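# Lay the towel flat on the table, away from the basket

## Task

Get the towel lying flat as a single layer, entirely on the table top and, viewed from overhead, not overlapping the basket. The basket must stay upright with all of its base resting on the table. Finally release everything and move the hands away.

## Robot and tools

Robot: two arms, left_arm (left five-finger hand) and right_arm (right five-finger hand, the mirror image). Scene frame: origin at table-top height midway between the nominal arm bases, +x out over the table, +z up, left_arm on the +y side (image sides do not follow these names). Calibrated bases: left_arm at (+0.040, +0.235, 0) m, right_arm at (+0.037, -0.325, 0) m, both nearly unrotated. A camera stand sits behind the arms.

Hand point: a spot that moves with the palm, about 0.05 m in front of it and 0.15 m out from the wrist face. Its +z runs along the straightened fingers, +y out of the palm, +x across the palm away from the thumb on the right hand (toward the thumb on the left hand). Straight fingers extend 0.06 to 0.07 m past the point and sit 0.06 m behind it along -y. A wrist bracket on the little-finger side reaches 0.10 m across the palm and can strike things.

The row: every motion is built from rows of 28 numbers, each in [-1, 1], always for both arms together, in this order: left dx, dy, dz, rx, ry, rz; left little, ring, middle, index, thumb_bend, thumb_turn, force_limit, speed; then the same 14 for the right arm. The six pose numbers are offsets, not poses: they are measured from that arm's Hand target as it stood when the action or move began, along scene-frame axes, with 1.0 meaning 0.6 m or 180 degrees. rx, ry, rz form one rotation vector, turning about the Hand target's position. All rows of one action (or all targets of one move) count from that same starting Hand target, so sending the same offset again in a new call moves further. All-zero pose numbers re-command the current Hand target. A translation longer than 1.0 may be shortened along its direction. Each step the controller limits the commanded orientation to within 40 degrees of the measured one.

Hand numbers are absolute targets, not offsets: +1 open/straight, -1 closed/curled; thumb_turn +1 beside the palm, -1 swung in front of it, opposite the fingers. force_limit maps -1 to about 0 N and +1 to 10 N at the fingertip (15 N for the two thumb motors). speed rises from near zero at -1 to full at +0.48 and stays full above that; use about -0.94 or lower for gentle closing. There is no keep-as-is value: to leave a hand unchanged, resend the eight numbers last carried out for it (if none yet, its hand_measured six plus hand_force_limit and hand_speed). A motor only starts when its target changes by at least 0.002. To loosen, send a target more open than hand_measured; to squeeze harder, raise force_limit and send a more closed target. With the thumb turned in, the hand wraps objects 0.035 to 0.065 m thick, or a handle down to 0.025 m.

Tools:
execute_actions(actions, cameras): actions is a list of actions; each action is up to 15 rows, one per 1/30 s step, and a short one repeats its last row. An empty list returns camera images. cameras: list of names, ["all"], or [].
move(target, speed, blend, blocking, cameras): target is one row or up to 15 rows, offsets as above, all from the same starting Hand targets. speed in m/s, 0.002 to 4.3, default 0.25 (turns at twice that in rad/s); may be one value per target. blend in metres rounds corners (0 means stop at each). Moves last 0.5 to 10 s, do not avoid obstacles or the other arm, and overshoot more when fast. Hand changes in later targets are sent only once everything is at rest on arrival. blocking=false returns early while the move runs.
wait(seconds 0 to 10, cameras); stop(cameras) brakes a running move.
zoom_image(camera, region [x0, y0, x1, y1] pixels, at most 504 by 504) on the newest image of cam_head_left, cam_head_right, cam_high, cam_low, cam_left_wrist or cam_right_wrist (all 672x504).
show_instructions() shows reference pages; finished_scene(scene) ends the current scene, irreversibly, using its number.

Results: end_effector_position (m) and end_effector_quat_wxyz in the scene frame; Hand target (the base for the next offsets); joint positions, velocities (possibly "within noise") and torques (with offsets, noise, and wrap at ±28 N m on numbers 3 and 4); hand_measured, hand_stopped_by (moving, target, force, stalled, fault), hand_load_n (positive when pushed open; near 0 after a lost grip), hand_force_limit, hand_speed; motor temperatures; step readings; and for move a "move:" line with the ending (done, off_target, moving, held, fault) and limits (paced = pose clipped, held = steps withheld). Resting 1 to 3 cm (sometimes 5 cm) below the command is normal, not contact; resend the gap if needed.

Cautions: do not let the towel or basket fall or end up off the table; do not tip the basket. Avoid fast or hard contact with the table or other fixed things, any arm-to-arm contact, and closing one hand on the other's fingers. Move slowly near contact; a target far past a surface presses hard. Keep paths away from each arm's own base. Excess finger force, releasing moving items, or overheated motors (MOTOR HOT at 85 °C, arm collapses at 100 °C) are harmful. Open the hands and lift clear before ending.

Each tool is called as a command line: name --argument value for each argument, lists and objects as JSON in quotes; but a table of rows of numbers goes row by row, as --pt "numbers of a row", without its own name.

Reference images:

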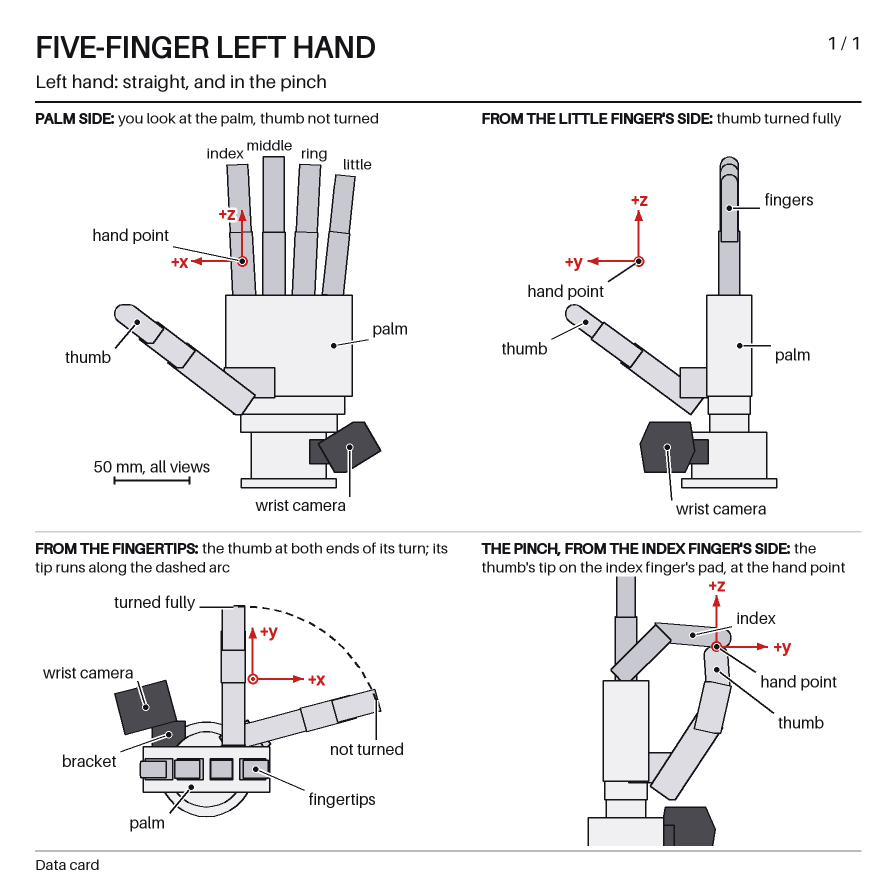

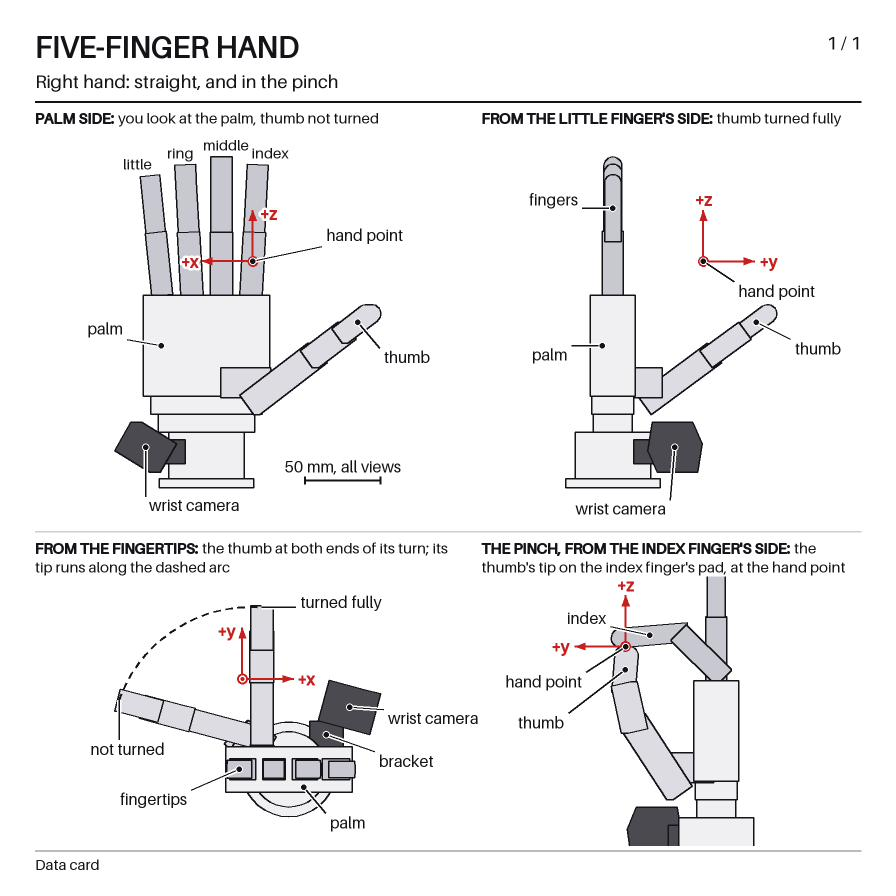

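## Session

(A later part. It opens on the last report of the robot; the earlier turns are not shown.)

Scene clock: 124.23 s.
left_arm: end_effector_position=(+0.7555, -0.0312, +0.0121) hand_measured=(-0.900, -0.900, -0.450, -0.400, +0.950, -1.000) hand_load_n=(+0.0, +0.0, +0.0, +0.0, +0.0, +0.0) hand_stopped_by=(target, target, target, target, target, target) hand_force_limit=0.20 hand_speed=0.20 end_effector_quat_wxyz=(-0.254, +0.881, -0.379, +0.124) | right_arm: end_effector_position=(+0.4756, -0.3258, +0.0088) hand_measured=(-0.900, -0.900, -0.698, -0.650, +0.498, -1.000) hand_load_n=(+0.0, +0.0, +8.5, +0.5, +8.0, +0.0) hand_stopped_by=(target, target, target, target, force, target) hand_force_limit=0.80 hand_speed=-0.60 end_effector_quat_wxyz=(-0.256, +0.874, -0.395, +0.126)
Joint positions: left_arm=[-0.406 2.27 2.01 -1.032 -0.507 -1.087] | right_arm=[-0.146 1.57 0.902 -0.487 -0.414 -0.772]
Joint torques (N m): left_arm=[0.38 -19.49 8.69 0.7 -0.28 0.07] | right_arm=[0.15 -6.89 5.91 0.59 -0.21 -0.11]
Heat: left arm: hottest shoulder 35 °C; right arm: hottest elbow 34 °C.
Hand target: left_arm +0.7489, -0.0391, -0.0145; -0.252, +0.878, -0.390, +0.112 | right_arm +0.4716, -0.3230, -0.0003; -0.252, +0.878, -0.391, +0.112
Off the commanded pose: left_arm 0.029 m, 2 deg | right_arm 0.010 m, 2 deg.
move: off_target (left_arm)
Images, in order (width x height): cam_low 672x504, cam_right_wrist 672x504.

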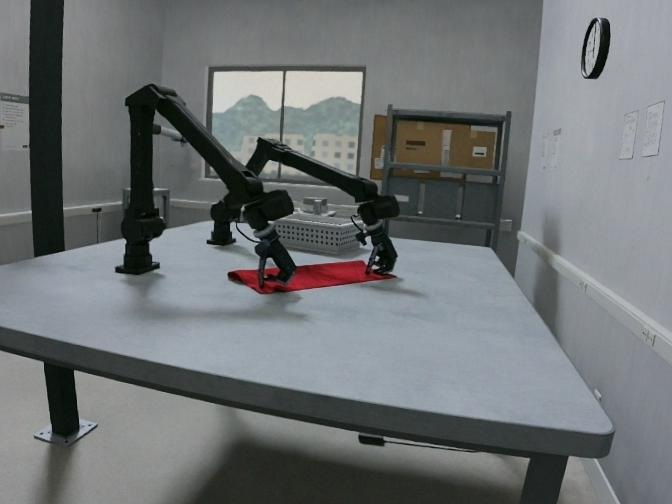

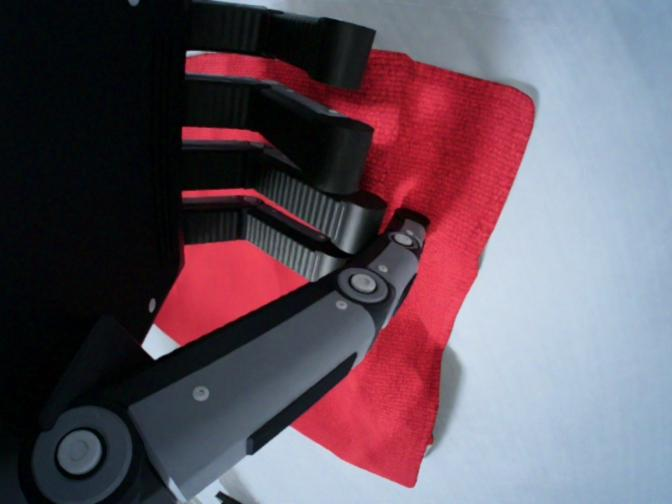

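move --pt "0 0 0 0 0 0 -0.9 -0.9 -0.45 -0.4 0.95 -1 0.2 0.2 0 0 0.1 0 0 0 -0.9 -0.9 -0.7 -0.65 -0.4 -1 0.8 -0.6" --speed 0.1 --cameras '["cam_right_wrist", "cam_low"]'

zoom_image --camera "cam_low" --region '[210, 210, 410, 310]'

Scene clock: 126.33 s.
left_arm: end_effector_position=(+0.7555, -0.0312, +0.0121) hand_measured=(-0.900, -0.900, -0.450, -0.400, +0.950, -1.000) hand_load_n=(+0.0, +0.0, +0.0, +0.0, +0.0, +0.0) hand_stopped_by=(target, target, target, target, target, target) hand_force_limit=0.20 hand_speed=0.20 end_effector_quat_wxyz=(-0.254, +0.881, -0.379, +0.124) | right_arm: end_effector_position=(+0.4523, -0.3227, +0.0401) hand_measured=(-0.900, -0.900, -0.698, -0.650, +0.498, -1.000) hand_load_n=(+0.0, +0.0, +9.0, +0.0, +6.5, +0.5) hand_stopped_by=(target, target, target, target, force, target) hand_force_limit=0.80 hand_speed=-0.60 end_effector_quat_wxyz=(-0.245, +0.877, -0.403, +0.091)
Joint positions: left_arm=[-0.406 2.27 2.01 -1.032 -0.507 -1.087] | right_arm=[-0.146 1.505 0.934 -0.662 -0.414 -0.775]
Joint torques (N m): left_arm=[0.32 -19.84 8.75 0.84 -0.27 0.04] | right_arm=[0.26 -9 9.07 0.59 -0.2 -0.08]
Heat: left arm: hottest elbow 35 °C; right arm: hottest elbow 34 °C.
Hand target: left_arm +0.7489, -0.0391, -0.0145; -0.252, +0.878, -0.390, +0.112 | right_arm +0.4715, -0.3230, +0.0596; -0.252, +0.878, -0.391, +0.112
Off the commanded pose: left_arm 0.029 m, 2 deg | right_arm 0.028 m, 3 deg.
move: off_target (left_arm, right_arm)
Images, in order (width x height): cam_low 672x504, cam_right_wrist 672x504.

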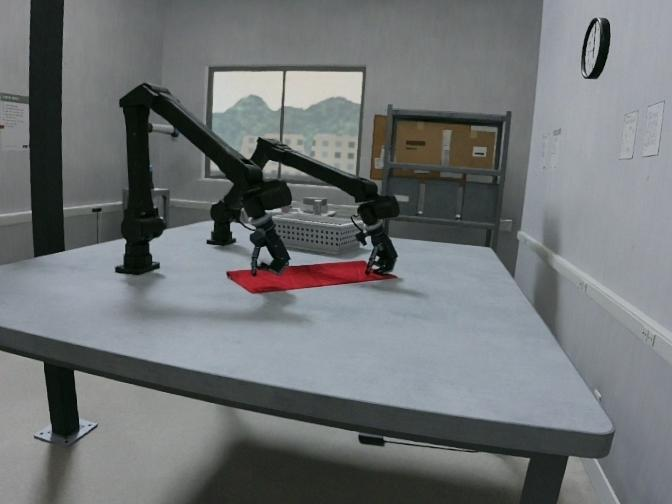

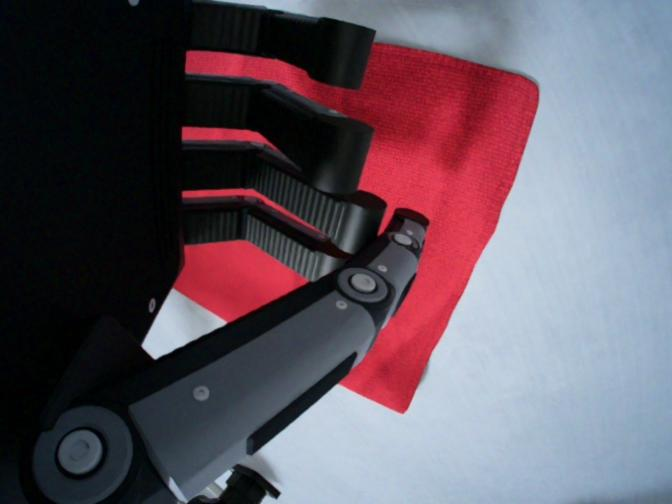

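Scaled by 2.520 from the camera's 672x504 image, which has a finer 960x720 frame.

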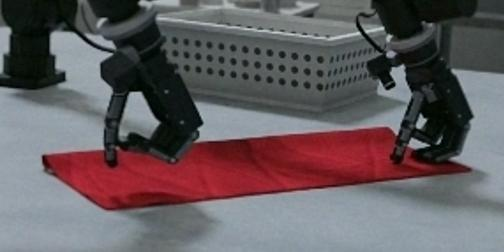

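move --pt "0 0 0 0 0 0 -0.9 -0.9 -0.45 -0.4 0.95 -1 0.2 0.2 0.015 0.015 0.0 0 0 0 -0.9 -0.9 -0.42 -0.36 0.95 -1 0.2 0.4" --pt "0 0 0 0 0 0 -0.9 -0.9 -0.45 -0.4 0.95 -1 0.2 0.2 0.015 0.015 -0.117 0 0 0 -0.9 -0.9 -0.42 -0.36 0.95 -1 0.2 0.4" --speed '[0.2, 0.1]' --cameras '["cam_right_wrist"]'

Scene clock: 129.93 s.
left_arm: end_effector_position=(+0.7555, -0.0312, +0.0121) hand_measured=(-0.900, -0.900, -0.450, -0.400, +0.950, -1.000) hand_load_n=(+0.5, +0.0, +0.0, +0.0, +0.0, +0.5) hand_stopped_by=(target, target, target, target, target, target) hand_force_limit=0.20 hand_speed=0.20 end_effector_quat_wxyz=(-0.254, +0.881, -0.379, +0.124) | right_arm: end_effector_position=(+0.4853, -0.3161, +0.0090) hand_measured=(-0.900, -0.900, -0.420, -0.362, +0.950, -1.000) hand_load_n=(+0.0, +0.0, +0.0, -9.0, +0.0, +0.0) hand_stopped_by=(target, target, target, target, target, target) hand_force_limit=0.20 hand_speed=0.40 end_effector_quat_wxyz=(-0.258, +0.874, -0.391, +0.124)
Joint positions: left_arm=[-0.406 2.27 2.01 -1.032 -0.507 -1.087] | right_arm=[-0.123 1.59 0.926 -0.485 -0.412 -0.755]
Joint torques (N m): left_arm=[0.32 -19.25 8.54 0.8 -0.28 0.01] | right_arm=[0.21 -6.18 4.88 1.73 0.04 -0.06]
Heat: left arm: hottest elbow 35 °C; right arm: hottest elbow 34 °C.
Hand target: left_arm +0.7489, -0.0391, -0.0145; -0.252, +0.878, -0.390, +0.112 | right_arm +0.4805, -0.3139, -0.0106; -0.252, +0.878, -0.391, +0.112
Off the commanded pose: left_arm 0.029 m, 2 deg | right_arm 0.020 m, 2 deg.
move: off_target (left_arm, right_arm)
Images, in order (width x height): cam_right_wrist 672x504.

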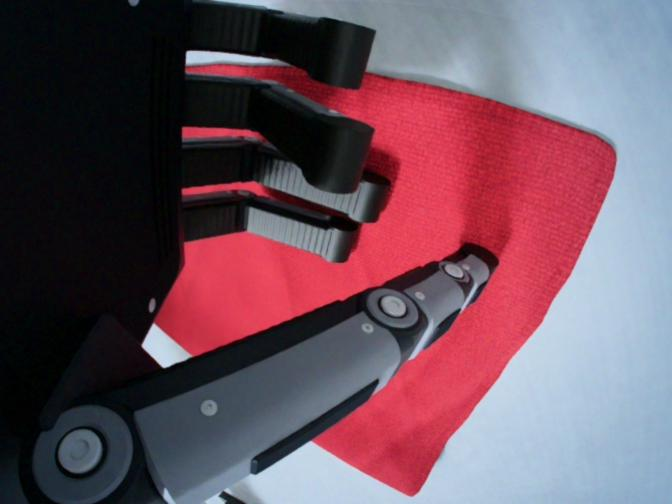

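move --pt "0 0 0 0 0 0 -0.9 -0.9 -0.45 -0.4 0.95 -1 0.2 0.2 0 0 0 0 0 0 -0.9 -0.9 -0.42 -0.36 -0.4 -1 1 -0.3" --speed 0.1 --cameras '["cam_right_wrist", "cam_low"]'

zoom_image --camera "cam_low" --region '[210, 210, 410, 310]'

Scene clock: 131.43 s.
left_arm: end_effector_position=(+0.7555, -0.0312, +0.0121) hand_measured=(-0.900, -0.900, -0.450, -0.400, +0.950, -1.000) hand_load_n=(+0.0, +0.0, +0.0, +0.0, -0.5, +0.0) hand_stopped_by=(target, target, target, target, target, target) hand_force_limit=0.20 hand_speed=0.20 end_effector_quat_wxyz=(-0.254, +0.881, -0.379, +0.124) | right_arm: end_effector_position=(+0.4856, -0.3160, +0.0091) hand_measured=(-0.900, -0.900, -0.420, -0.360, +0.438, -1.000) hand_load_n=(+0.0, +0.0, +4.0, -1.0, +20.5, +2.5) hand_stopped_by=(target, target, target, target, force, target) hand_force_limit=1.00 hand_speed=-0.30 end_effector_quat_wxyz=(-0.259, +0.874, -0.392, +0.124)
Joint positions: left_arm=[-0.406 2.27 2.01 -1.032 -0.507 -1.087] | right_arm=[-0.123 1.59 0.926 -0.483 -0.412 -0.753]
Joint torques (N m): left_arm=[0.09 -19.6 8.55 0.75 -0.24 0.06] | right_arm=[0.21 -6.24 4.89 1.76 0.04 -0.08]
Heat: left arm: hottest elbow 35 °C; right arm: hottest elbow 34 °C.
Hand target: left_arm +0.7489, -0.0391, -0.0145; -0.252, +0.878, -0.390, +0.112 | right_arm +0.4805, -0.3139, -0.0106; -0.252, +0.878, -0.391, +0.112
Off the commanded pose: left_arm 0.029 m, 2 deg | right_arm 0.020 m, 2 deg.
move: off_target (left_arm, right_arm)
Images, in order (width x height): cam_low 672x504, cam_right_wrist 672x504.

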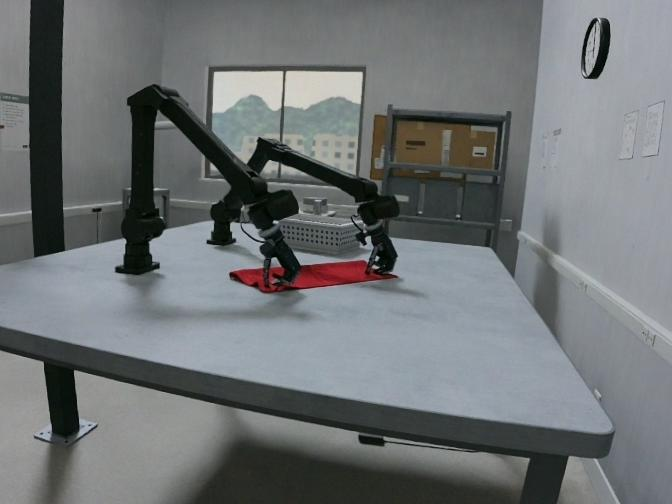

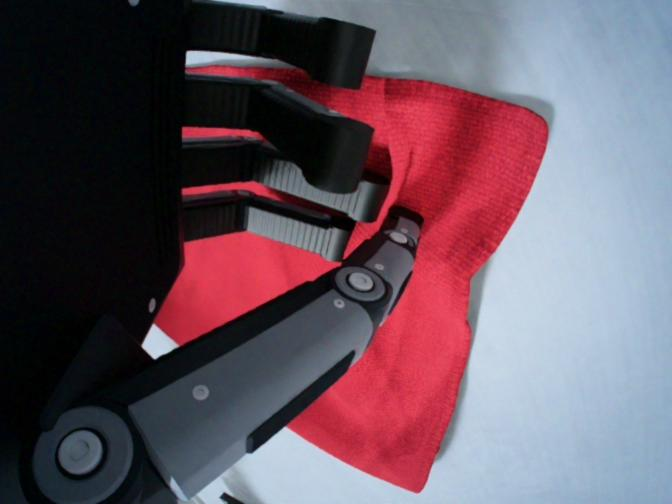

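Scaled by 2.520 from the camera's 672x504 image, which has a finer 960x720 frame.

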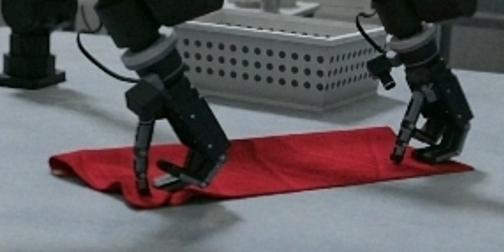

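move --pt "0 0 0 0 0 0 -0.9 -0.9 -0.45 -0.4 0.95 -1 0.2 0.2 0 0 0.008 0 0 0 -0.9 -0.9 -0.5 -0.46 -0.4 -1 0.4 -0.6" --speed 0.1 --cameras '["cam_right_wrist"]'

Scene clock: 133.07 s.
left_arm: end_effector_position=(+0.7555, -0.0312, +0.0121) hand_measured=(-0.900, -0.900, -0.450, -0.400, +0.950, -1.000) hand_load_n=(+0.0, +0.0, +0.0, +0.0, -0.5, +0.0) hand_stopped_by=(target, target, target, target, target, target) hand_force_limit=0.20 hand_speed=0.20 end_effector_quat_wxyz=(-0.254, +0.881, -0.379, +0.124) | right_arm: end_effector_position=(+0.4861, -0.3160, +0.0092) hand_measured=(-0.900, -0.900, -0.450, -0.458, +0.438, -1.000) hand_load_n=(+0.0, +0.0, +8.0, +4.5, +23.5, +4.0) hand_stopped_by=(target, target, force, target, force, target) hand_force_limit=0.40 hand_speed=-0.60 end_effector_quat_wxyz=(-0.259, +0.874, -0.392, +0.125)
Joint positions: left_arm=[-0.406 2.27 2.01 -1.032 -0.507 -1.087] | right_arm=[-0.123 1.59 0.926 -0.482 -0.412 -0.753]
Joint torques (N m): left_arm=[0.73 -19.55 8.58 0.8 -0.27 0.03] | right_arm=[0.26 -6.77 5.26 1.2 0.03 -0.08]
Heat: left arm: hottest elbow 35 °C; right arm: hottest elbow 34 °C.
Hand target: left_arm +0.7489, -0.0391, -0.0145; -0.252, +0.878, -0.390, +0.112 | right_arm +0.4806, -0.3139, -0.0058; -0.252, +0.878, -0.391, +0.112
Off the commanded pose: left_arm 0.029 m, 2 deg | right_arm 0.016 m, 2 deg.
move: off_target (left_arm, right_arm)
Images, in order (width x height): cam_right_wrist 672x504.

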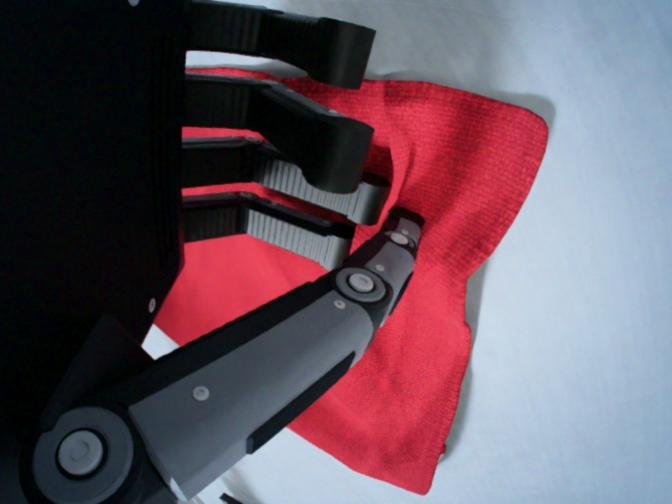

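move --pt "0 0 0 0 0 0 -0.9 -0.9 -0.45 -0.4 0.95 -1 0.2 0.2 0 0 0.1 0 0 0 -0.9 -0.9 -0.5 -0.46 -0.4 -1 0.4 -0.6" --speed 0.1 --cameras '["cam_right_wrist", "cam_low"]'

zoom_image --camera "cam_low" --region '[210, 210, 410, 310]'

Scene clock: 135.13 s.
left_arm: end_effector_position=(+0.7555, -0.0312, +0.0121) hand_measured=(-0.900, -0.900, -0.450, -0.400, +0.950, -1.000) hand_load_n=(+0.0, +0.0, +0.0, +0.0, +0.0, +0.0) hand_stopped_by=(target, target, target, target, target, target) hand_force_limit=0.20 hand_speed=0.20 end_effector_quat_wxyz=(-0.254, +0.881, -0.379, +0.124) | right_arm: end_effector_position=(+0.4601, -0.3139, +0.0331) hand_measured=(-0.900, -0.900, -0.450, -0.458, +0.438, -1.000) hand_load_n=(+0.0, +0.0, +8.0, +4.0, +22.5, +4.0) hand_stopped_by=(target, target, force, target, force, target) hand_force_limit=0.40 hand_speed=-0.60 end_effector_quat_wxyz=(-0.245, +0.877, -0.403, +0.089)
Joint positions: left_arm=[-0.406 2.27 2.01 -1.032 -0.507 -1.087] | right_arm=[-0.123 1.533 0.945 -0.639 -0.408 -0.753]
Joint torques (N m): left_arm=[0.67 -19.55 8.65 0.81 -0.3 0.04] | right_arm=[0.21 -9.47 9.09 0.53 -0.12 -0.07]
Heat: left arm: hottest shoulder 34 °C; right arm: hottest elbow 35 °C.
Hand target: left_arm +0.7489, -0.0391, -0.0145; -0.252, +0.878, -0.390, +0.112 | right_arm +0.4805, -0.3140, +0.0544; -0.252, +0.878, -0.391, +0.112
Off the commanded pose: left_arm 0.029 m, 2 deg | right_arm 0.029 m, 3 deg.
move: off_target (left_arm, right_arm)
Images, in order (width x height): cam_low 672x504, cam_right_wrist 672x504.

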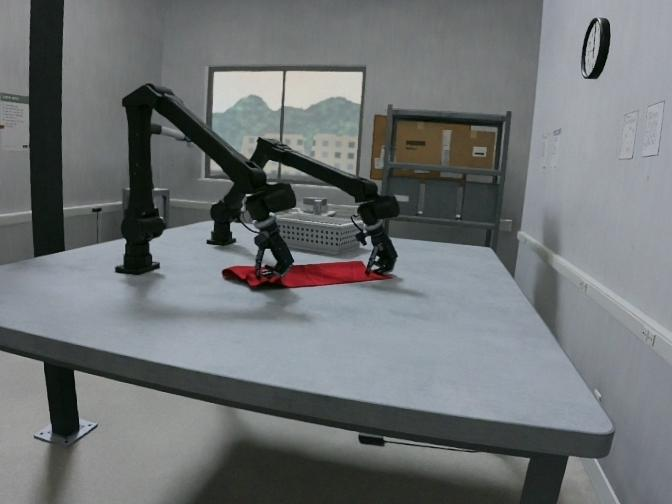

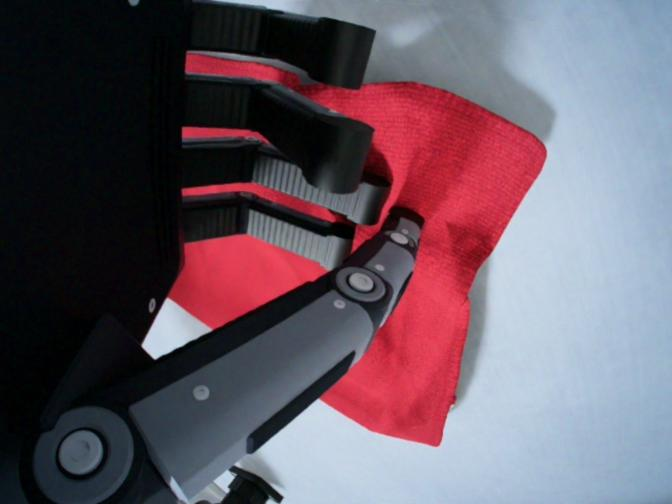

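Scaled by 2.520 from the camera's 672x504 image, which has a finer 960x720 frame.

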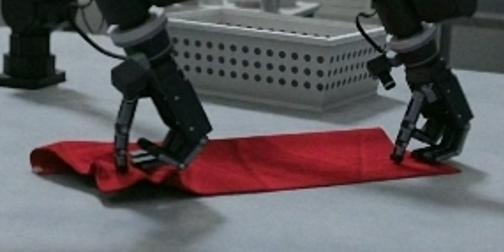

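move --pt "0 0 -0.03 0 0 0 -0.9 -0.9 -0.45 -0.4 0.95 -1 0.2 0.2 0.03 0.026 0 0 0 0 -0.9 -0.9 -0.5 -0.46 0.46 -1 0.4 -0.6" --speed 0.1 --cameras '["cam_right_wrist", "cam_left_wrist", "cam_high"]'

zoom_image --camera "cam_high" --region '[160, 270, 440, 420]'

Scene clock: 137.87 s.
left_arm: end_effector_position=(+0.7602, -0.0332, +0.0095) hand_measured=(-0.900, -0.900, -0.450, -0.400, +0.950, -1.000) hand_load_n=(+0.0, +0.0, +0.0, -3.0, +0.0, +0.0) hand_stopped_by=(target, target, target, target, target, target) hand_force_limit=0.20 hand_speed=0.20 end_effector_quat_wxyz=(-0.254, +0.881, -0.376, +0.136) | right_arm: end_effector_position=(+0.4771, -0.3009, +0.0417) hand_measured=(-0.900, -0.900, -0.450, -0.458, +0.466, -1.000) hand_load_n=(+0.0, +0.0, +5.0, +3.5, +14.0, +2.5) hand_stopped_by=(target, target, force, target, force, target) hand_force_limit=0.40 hand_speed=-0.60 end_effector_quat_wxyz=(-0.245, +0.880, -0.394, +0.097)
Joint positions: left_arm=[-0.406 2.27 1.998 -0.995 -0.507 -1.087] | right_arm=[-0.085 1.546 0.985 -0.639 -0.392 -0.732]
Joint torques (N m): left_arm=[0.97 -18.61 7.79 0.94 -0.3 0.06] | right_arm=[0.26 -7.94 9.43 0.99 -0.13 0.14]
Heat: left arm: hottest shoulder 34 °C; right arm: hottest elbow 35 °C.
Hand target: left_arm +0.7490, -0.0391, -0.0325; -0.252, +0.878, -0.390, +0.112 | right_arm +0.4985, -0.2984, +0.0542; -0.252, +0.878, -0.391, +0.112
Off the commanded pose: left_arm 0.044 m, 3 deg | right_arm 0.025 m, 2 deg.
move: off_target (left_arm, right_arm)
Images, in order (width x height): cam_high 672x504, cam_left_wrist 672x504, cam_right_wrist 672x504.

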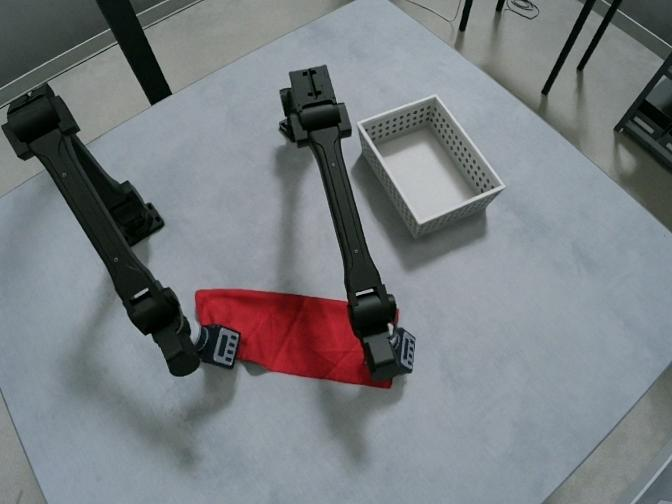

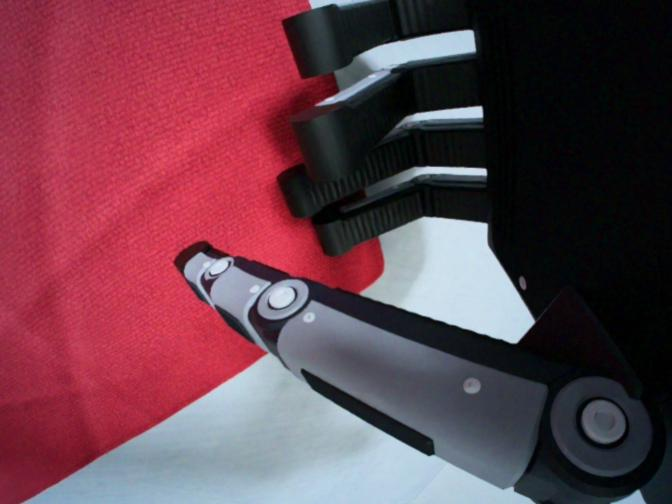

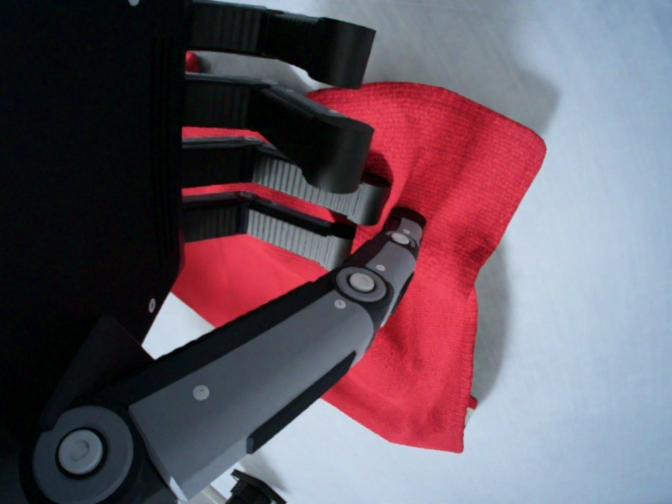

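Scaled by 1.800 from the camera's 672x504 image, which has a finer 960x720 frame.

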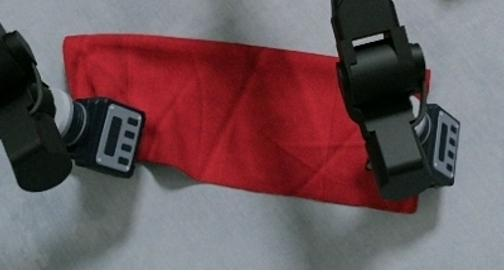

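move --pt "0 0 -0.01 0 0 0 -0.9 -0.9 -0.42 -0.36 -0.4 -1 0.8 -0.5 0.0 0.0 0 0 0 0 -0.9 -0.9 -0.5 -0.46 0.46 -1 0.4 -0.6" --speed 0.1 --cameras '["cam_left_wrist", "cam_high", "cam_low"]'

zoom_image --camera "cam_left_wrist" --region '[150, 50, 450, 350]'

Scene clock: 139.77 s.
left_arm: end_effector_position=(+0.7612, -0.0394, +0.0116) hand_measured=(-0.900, -0.900, -0.420, -0.360, +0.440, -1.000) hand_load_n=(+0.0, +0.0, +1.5, +0.0, +14.5, +2.5) hand_stopped_by=(target, target, target, target, force, target) hand_force_limit=0.80 hand_speed=-0.50 end_effector_quat_wxyz=(-0.253, +0.879, -0.377, +0.143) | right_arm: end_effector_position=(+0.4771, -0.3007, +0.0417) hand_measured=(-0.900, -0.900, -0.450, -0.458, +0.466, -1.000) hand_load_n=(+0.0, +0.0, +5.0, +4.5, +14.0, +2.5) hand_stopped_by=(target, target, force, target, force, target) hand_force_limit=0.40 hand_speed=-0.60 end_effector_quat_wxyz=(-0.245, +0.880, -0.395, +0.097)
Joint positions: left_arm=[-0.413 2.268 1.997 -0.982 -0.507 -1.087] | right_arm=[-0.085 1.546 0.985 -0.639 -0.392 -0.73]
Joint torques (N m): left_arm=[1.26 -18.49 7.23 0.8 -0.26 0.04] | right_arm=[0.32 -7.94 9.43 0.99 -0.14 0.12]
Heat: left arm: hottest shoulder 34 °C; right arm: hottest elbow 35 °C.
Hand target: left_arm +0.7490, -0.0391, -0.0384; -0.252, +0.878, -0.391, +0.112 | right_arm +0.4985, -0.2984, +0.0542; -0.252, +0.878, -0.391, +0.112
Off the commanded pose: left_arm 0.052 m, 4 deg | right_arm 0.025 m, 2 deg.
move: off_target (left_arm, right_arm)
Images, in order (width x height): cam_high 672x504, cam_low 672x504, cam_left_wrist 672x504.

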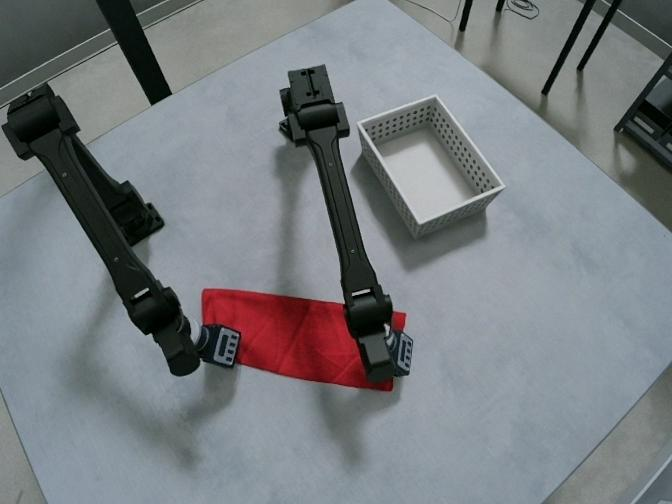

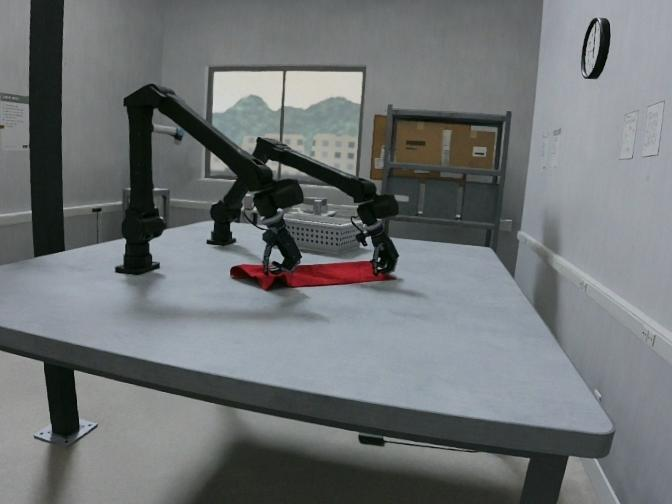

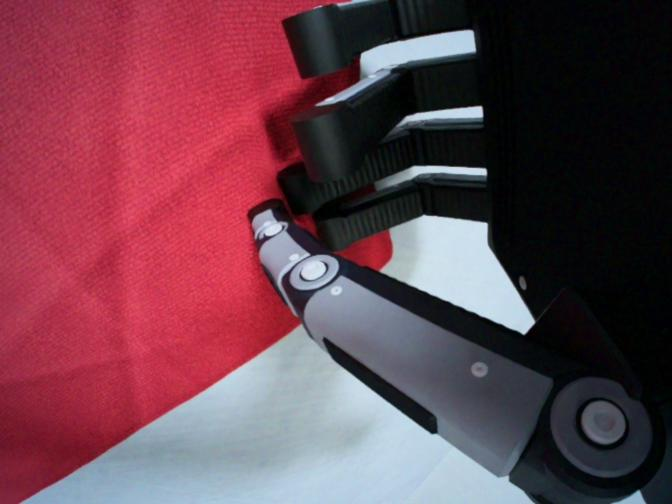

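Scaled by 1.680 from the camera's 672x504 image, which has a finer 960x720 frame.

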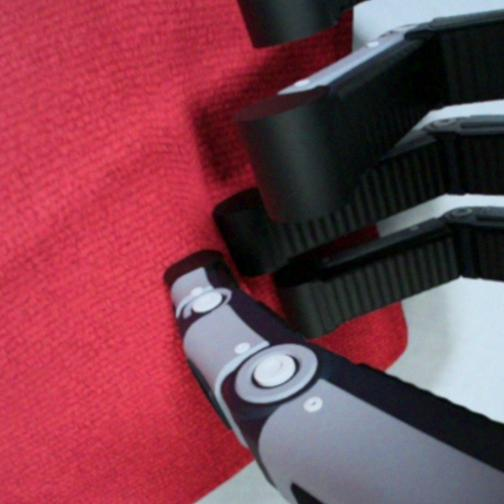

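move --pt "0 0 0.005 0 0 0 -0.9 -0.9 -0.52 -0.48 -0.4 -1 0.4 -0.6 0.0 0.0 0 0 0 0 -0.9 -0.9 -0.5 -0.46 0.46 -1 0.4 -0.6" --speed 0.1

move --pt "0 0 0.15 0 0 0 -0.9 -0.9 -0.52 -0.48 -0.4 -1 0.4 -0.6 0.0 0.0 0 0 0 0 -0.9 -0.9 -0.5 -0.46 0.46 -1 0.4 -0.6" --speed 0.1 --cameras '["cam_left_wrist", "cam_high", "cam_low"]'

zoom_image --camera "cam_low" --region '[210, 210, 410, 310]'

Scene clock: 141.57 s.
left_arm: end_effector_position=(+0.7612, -0.0394, +0.0112) hand_measured=(-0.900, -0.900, -0.452, -0.480, +0.440, -1.000) hand_load_n=(+0.5, +0.0, +7.5, +0.0, +16.5, +2.5) hand_stopped_by=(target, target, force, target, force, target) hand_force_limit=0.40 hand_speed=-0.60 end_effector_quat_wxyz=(-0.253, +0.879, -0.377, +0.144) | right_arm: end_effector_position=(+0.4770, -0.3004, +0.0417) hand_measured=(-0.900, -0.900, -0.450, -0.458, +0.466, -1.000) hand_load_n=(+0.0, +0.0, +5.0, +4.5, +14.0, +2.5) hand_stopped_by=(target, target, force, target, force, target) hand_force_limit=0.40 hand_speed=-0.60 end_effector_quat_wxyz=(-0.245, +0.880, -0.395, +0.097)
Joint positions: left_arm=[-0.413 2.268 1.996 -0.981 -0.507 -1.087] | right_arm=[-0.084 1.546 0.985 -0.639 -0.392 -0.73]
Joint torques (N m): left_arm=[0.91 -18.14 7.82 0.54 -0.26 0.04] | right_arm=[0.26 -8 9.4 0.98 -0.13 0.12]
Heat: left arm: hottest shoulder 34 °C; right arm: hottest elbow 35 °C.
Hand target: left_arm +0.7491, -0.0392, -0.0352; -0.252, +0.878, -0.390, +0.112 | right_arm +0.4985, -0.2982, +0.0542; -0.252, +0.878, -0.391, +0.112
Off the commanded pose: left_arm 0.048 m, 4 deg | right_arm 0.025 m, 2 deg.
move: off_target (left_arm, right_arm)

Scene clock: 143.10 s.
left_arm: end_effector_position=(+0.7381, -0.0294, +0.0334) hand_measured=(-0.900, -0.900, -0.452, -0.480, +0.440, -1.000) hand_load_n=(+0.0, +0.5, +8.0, +0.0, +15.5, +3.5) hand_stopped_by=(target, target, force, target, force, target) hand_force_limit=0.40 hand_speed=-0.60 end_effector_quat_wxyz=(-0.253, +0.880, -0.391, +0.093) | right_arm: end_effector_position=(+0.4770, -0.3004, +0.0417) hand_measured=(-0.900, -0.900, -0.450, -0.458, +0.466, -1.000) hand_load_n=(+0.0, +0.0, +5.0, +4.0, +14.0, +2.5) hand_stopped_by=(target, target, force, target, force, target) hand_force_limit=0.40 hand_speed=-0.60 end_effector_quat_wxyz=(-0.245, +0.880, -0.395, +0.097)
Joint positions: left_arm=[-0.413 2.255 2.052 -1.156 -0.507 -1.088] | right_arm=[-0.084 1.546 0.985 -0.639 -0.392 -0.73]
Joint torques (N m): left_arm=[1.03 -23.06 13.33 -0.17 -0.27 0.1] | right_arm=[0.32 -7.94 9.4 0.98 -0.14 0.11]
Heat: left arm: hottest shoulder 35 °C; right arm: hottest elbow 35 °C.
Hand target: left_arm +0.7490, -0.0392, +0.0546; -0.252, +0.878, -0.390, +0.112 | right_arm +0.4985, -0.2982, +0.0542; -0.252, +0.878, -0.391, +0.112
Off the commanded pose: left_arm 0.026 m, 2 deg | right_arm 0.025 m, 2 deg.
move: off_target (left_arm, right_arm)
Images, in order (width x height): cam_high 672x504, cam_low 672x504, cam_left_wrist 672x504.

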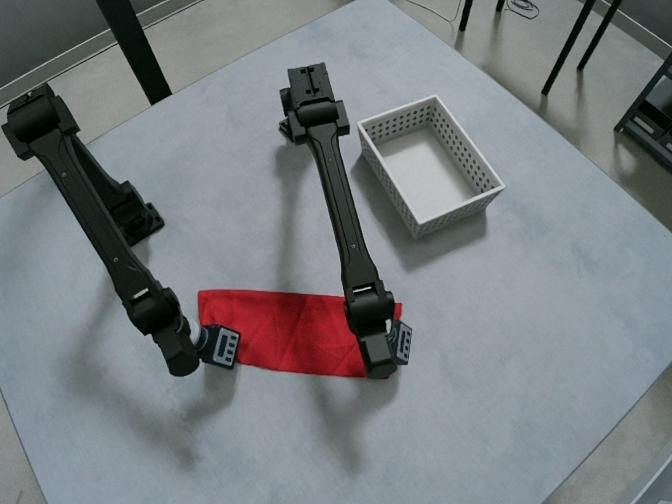

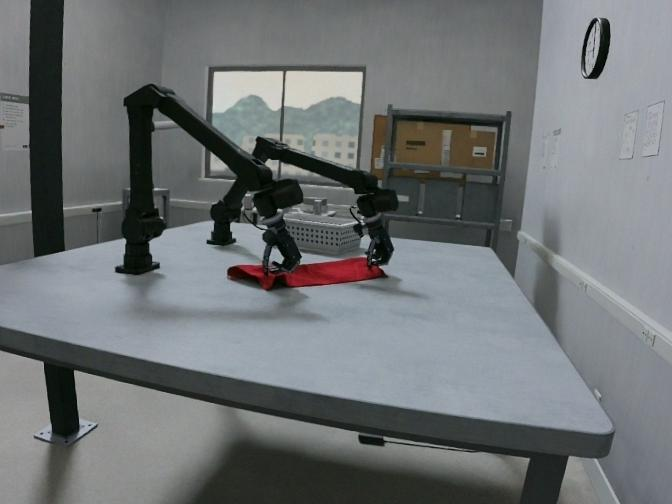

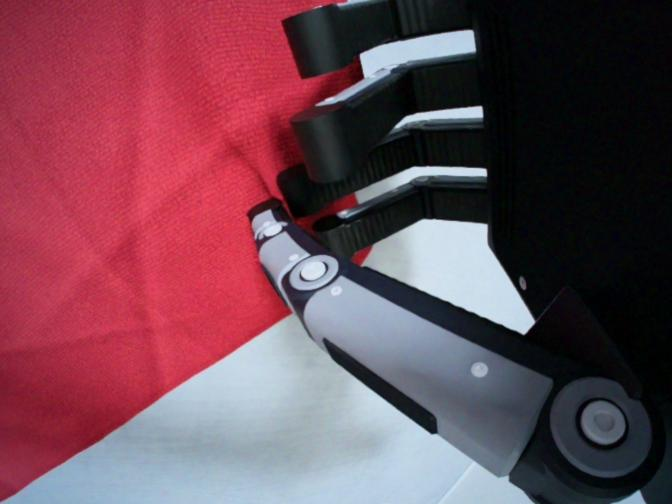

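Scaled by 2.520 from the camera's 672x504 image, which has a finer 960x720 frame.

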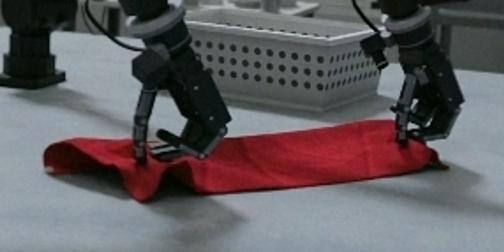

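move --pt "-0.01 0.0 0.25 0 0 0 -0.9 -0.9 -0.52 -0.48 -0.4 -1 0.4 -0.6 -0.01 0.0 0.25 0 0 0 -0.9 -0.9 -0.5 -0.46 0.46 -1 0.4 -0.6" --pt "-0.03 0.0 0.45 0 0 0 -0.9 -0.9 -0.52 -0.48 -0.4 -1 0.4 -0.6 -0.03 0.0 0.45 0 0 0 -0.9 -0.9 -0.5 -0.46 0.46 -1 0.4 -0.6" --speed 0.15 --blend '[0.03, 0]' --cameras '["cam_high", "cam_low", "cam_head_left"]'

zoom_image --camera "cam_low" --region '[190, 140, 440, 310]'

Scene clock: 146.60 s.
left_arm: end_effector_position=(+0.7325, -0.0303, +0.3046) hand_measured=(-0.900, -0.900, -0.452, -0.480, +0.440, -1.000) hand_load_n=(+0.0, +0.0, +7.5, +0.0, +15.0, +3.5) hand_stopped_by=(target, target, force, target, force, target) hand_force_limit=0.40 hand_speed=-0.60 end_effector_quat_wxyz=(-0.255, +0.871, -0.387, +0.160) | right_arm: end_effector_position=(+0.4720, -0.2998, +0.2992) hand_measured=(-0.900, -0.900, -0.450, -0.458, +0.466, -1.000) hand_load_n=(+0.0, +0.0, +5.0, +4.0, +14.0, +2.5) hand_stopped_by=(target, target, force, target, force, target) hand_force_limit=0.40 hand_speed=-0.60 end_effector_quat_wxyz=(-0.243, +0.881, -0.397, +0.090)
Joint positions: left_arm=[-0.417 2.225 2.701 -1.686 -0.507 -1.053] | right_arm=[-0.084 1.399 1.531 -1.346 -0.392 -0.728]
Joint torques (N m): left_arm=[0.32 -21.36 12.74 0.24 -0.3 0.1] | right_arm=[-0.03 -8.47 11.04 0.54 -0.18 0.07]
Heat: left arm: hottest shoulder 35 °C; right arm: hottest elbow 36 °C.
Hand target: left_arm +0.7310, -0.0391, +0.3246; -0.252, +0.878, -0.391, +0.112 | right_arm +0.4806, -0.2984, +0.3243; -0.252, +0.878, -0.391, +0.112
Off the commanded pose: left_arm 0.022 m, 6 deg | right_arm 0.026 m, 3 deg.
joint sent to its limit (left arm) — joint 4 (wrist pitch), lower limit. The joint targets are off in orientation, not in position.
move: off_target (left_arm, right_arm)
Images, in order (width x height): cam_head_left 672x504, cam_high 672x504, cam_low 672x504.

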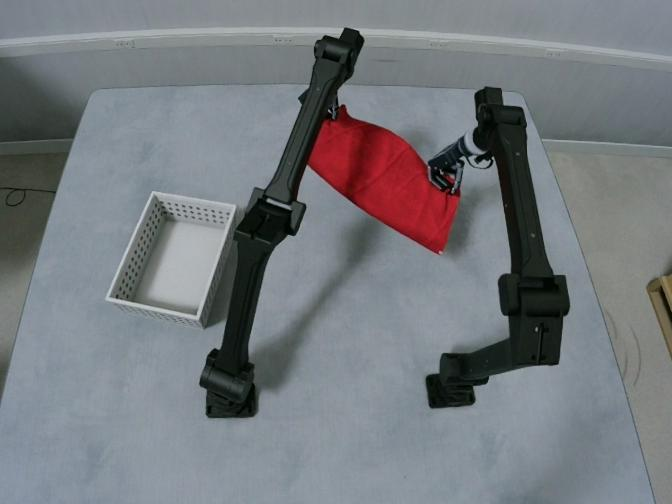

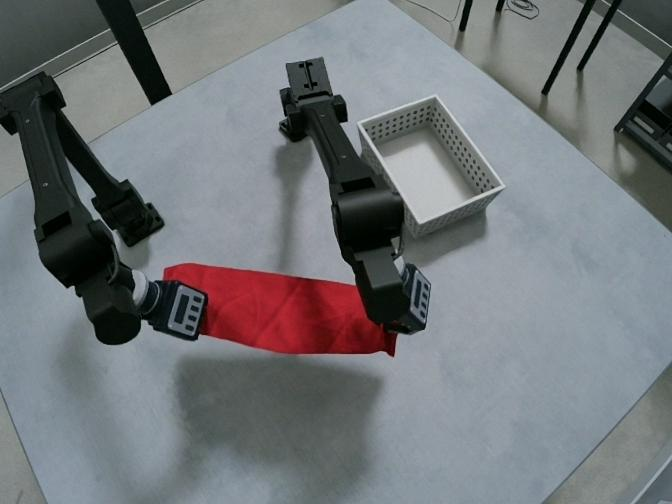

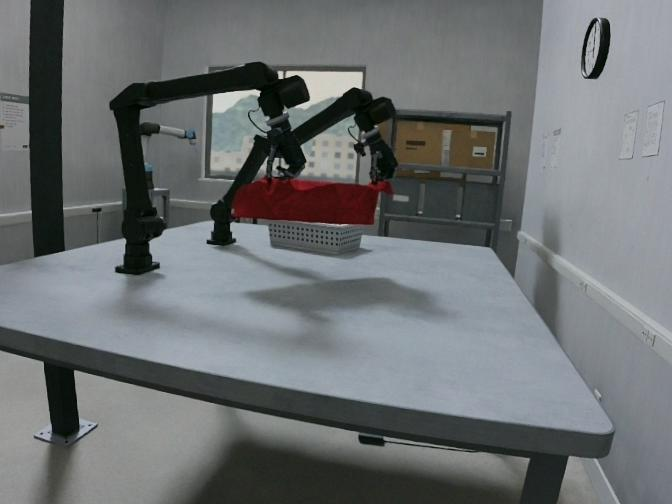

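Scaled by 2.016 from the camera's 672x504 image, which has a finer 960x720 frame.

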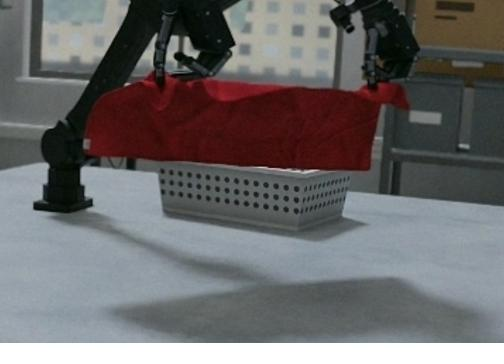

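zoom_image --camera "cam_head_left" --region '[270, 80, 500, 270]'

zoom_image --camera "cam_high" --region '[140, 230, 440, 400]'

Scaled by 2.191 from the camera's 672x504 image, which has a finer 960x720 frame.

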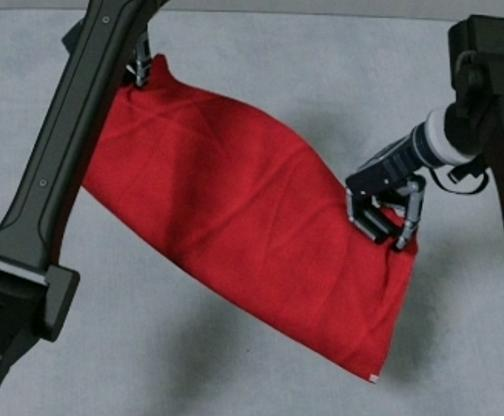

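Scaled by 1.680 from the camera's 672x504 image, which has a finer 960x720 frame.

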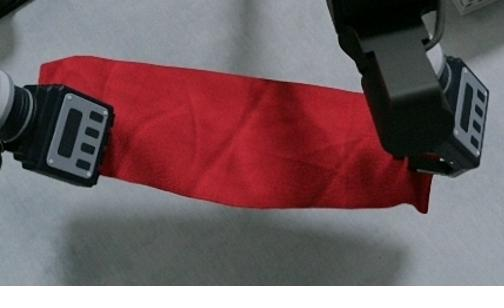

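wait --seconds 0 --cameras '["cam_right_wrist", "cam_left_wrist", "cam_head_right"]'

zoom_image --camera "cam_head_right" --region '[270, 80, 500, 270]'

Scene clock: 151.23 s.
left_arm: end_effector_position=(+0.7325, -0.0303, +0.3046) hand_measured=(-0.900, -0.900, -0.452, -0.480, +0.440, -1.000) hand_load_n=(+0.0, +0.0, +7.0, +0.0, +15.0, +3.5) hand_stopped_by=(target, target, force, target, force, target) hand_force_limit=0.40 hand_speed=-0.60 end_effector_quat_wxyz=(-0.255, +0.871, -0.388, +0.160) | right_arm: end_effector_position=(+0.4719, -0.2998, +0.2992) hand_measured=(-0.900, -0.900, -0.450, -0.458, +0.466, -1.000) hand_load_n=(+0.0, +0.0, +5.0, +4.0, +14.0, +2.5) hand_stopped_by=(target, target, force, target, force, target) hand_force_limit=0.40 hand_speed=-0.60 end_effector_quat_wxyz=(-0.243, +0.881, -0.397, +0.090)
Joint positions: left_arm=[-0.417 2.225 2.701 -1.686 -0.507 -1.052] | right_arm=[-0.084 1.399 1.531 -1.346 -0.392 -0.728]
Joint torques (N m): left_arm=[0.5 -21.48 12.64 0.23 -0.32 0.1] | right_arm=[0.03 -8.53 11.04 0.57 -0.18 0.07]
Heat: left arm: hottest shoulder 35 °C; right arm: hottest elbow 38 °C.
Hand target: left_arm +0.7310, -0.0391, +0.3246; -0.252, +0.878, -0.391, +0.112 | right_arm +0.4805, -0.2983, +0.3243; -0.252, +0.878, -0.391, +0.112
Off the commanded pose: left_arm 0.022 m, 6 deg | right_arm 0.026 m, 3 deg.
Images, in order (width x height): cam_head_right 672x504, cam_left_wrist 672x504, cam_right_wrist 672x504.

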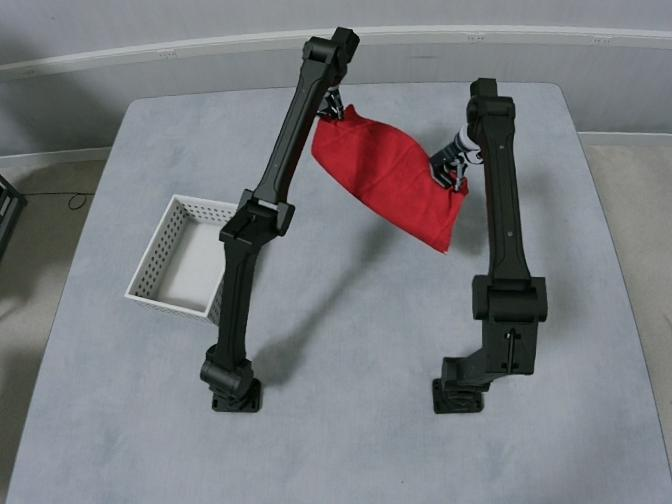

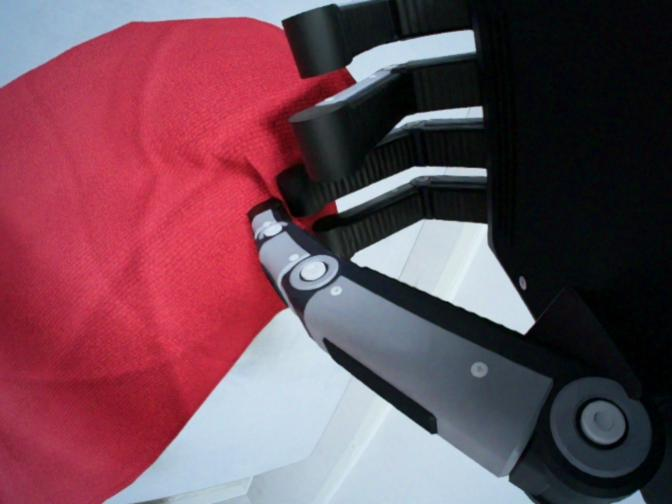

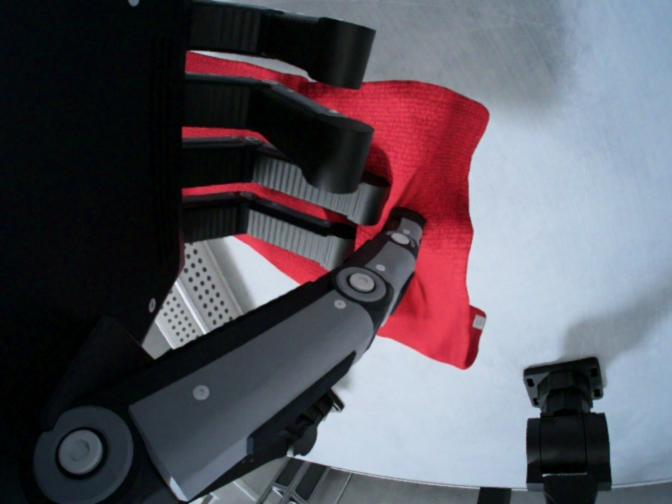

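Scaled by 2.191 from the camera's 672x504 image, which has a finer 960x720 frame.

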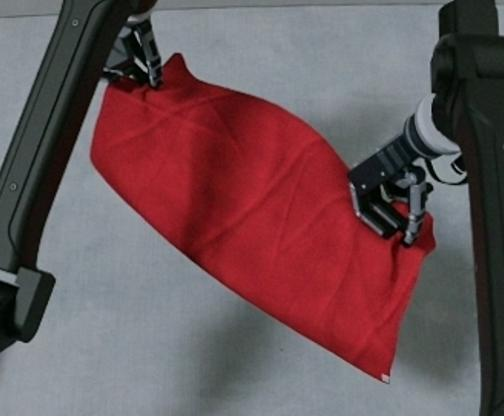

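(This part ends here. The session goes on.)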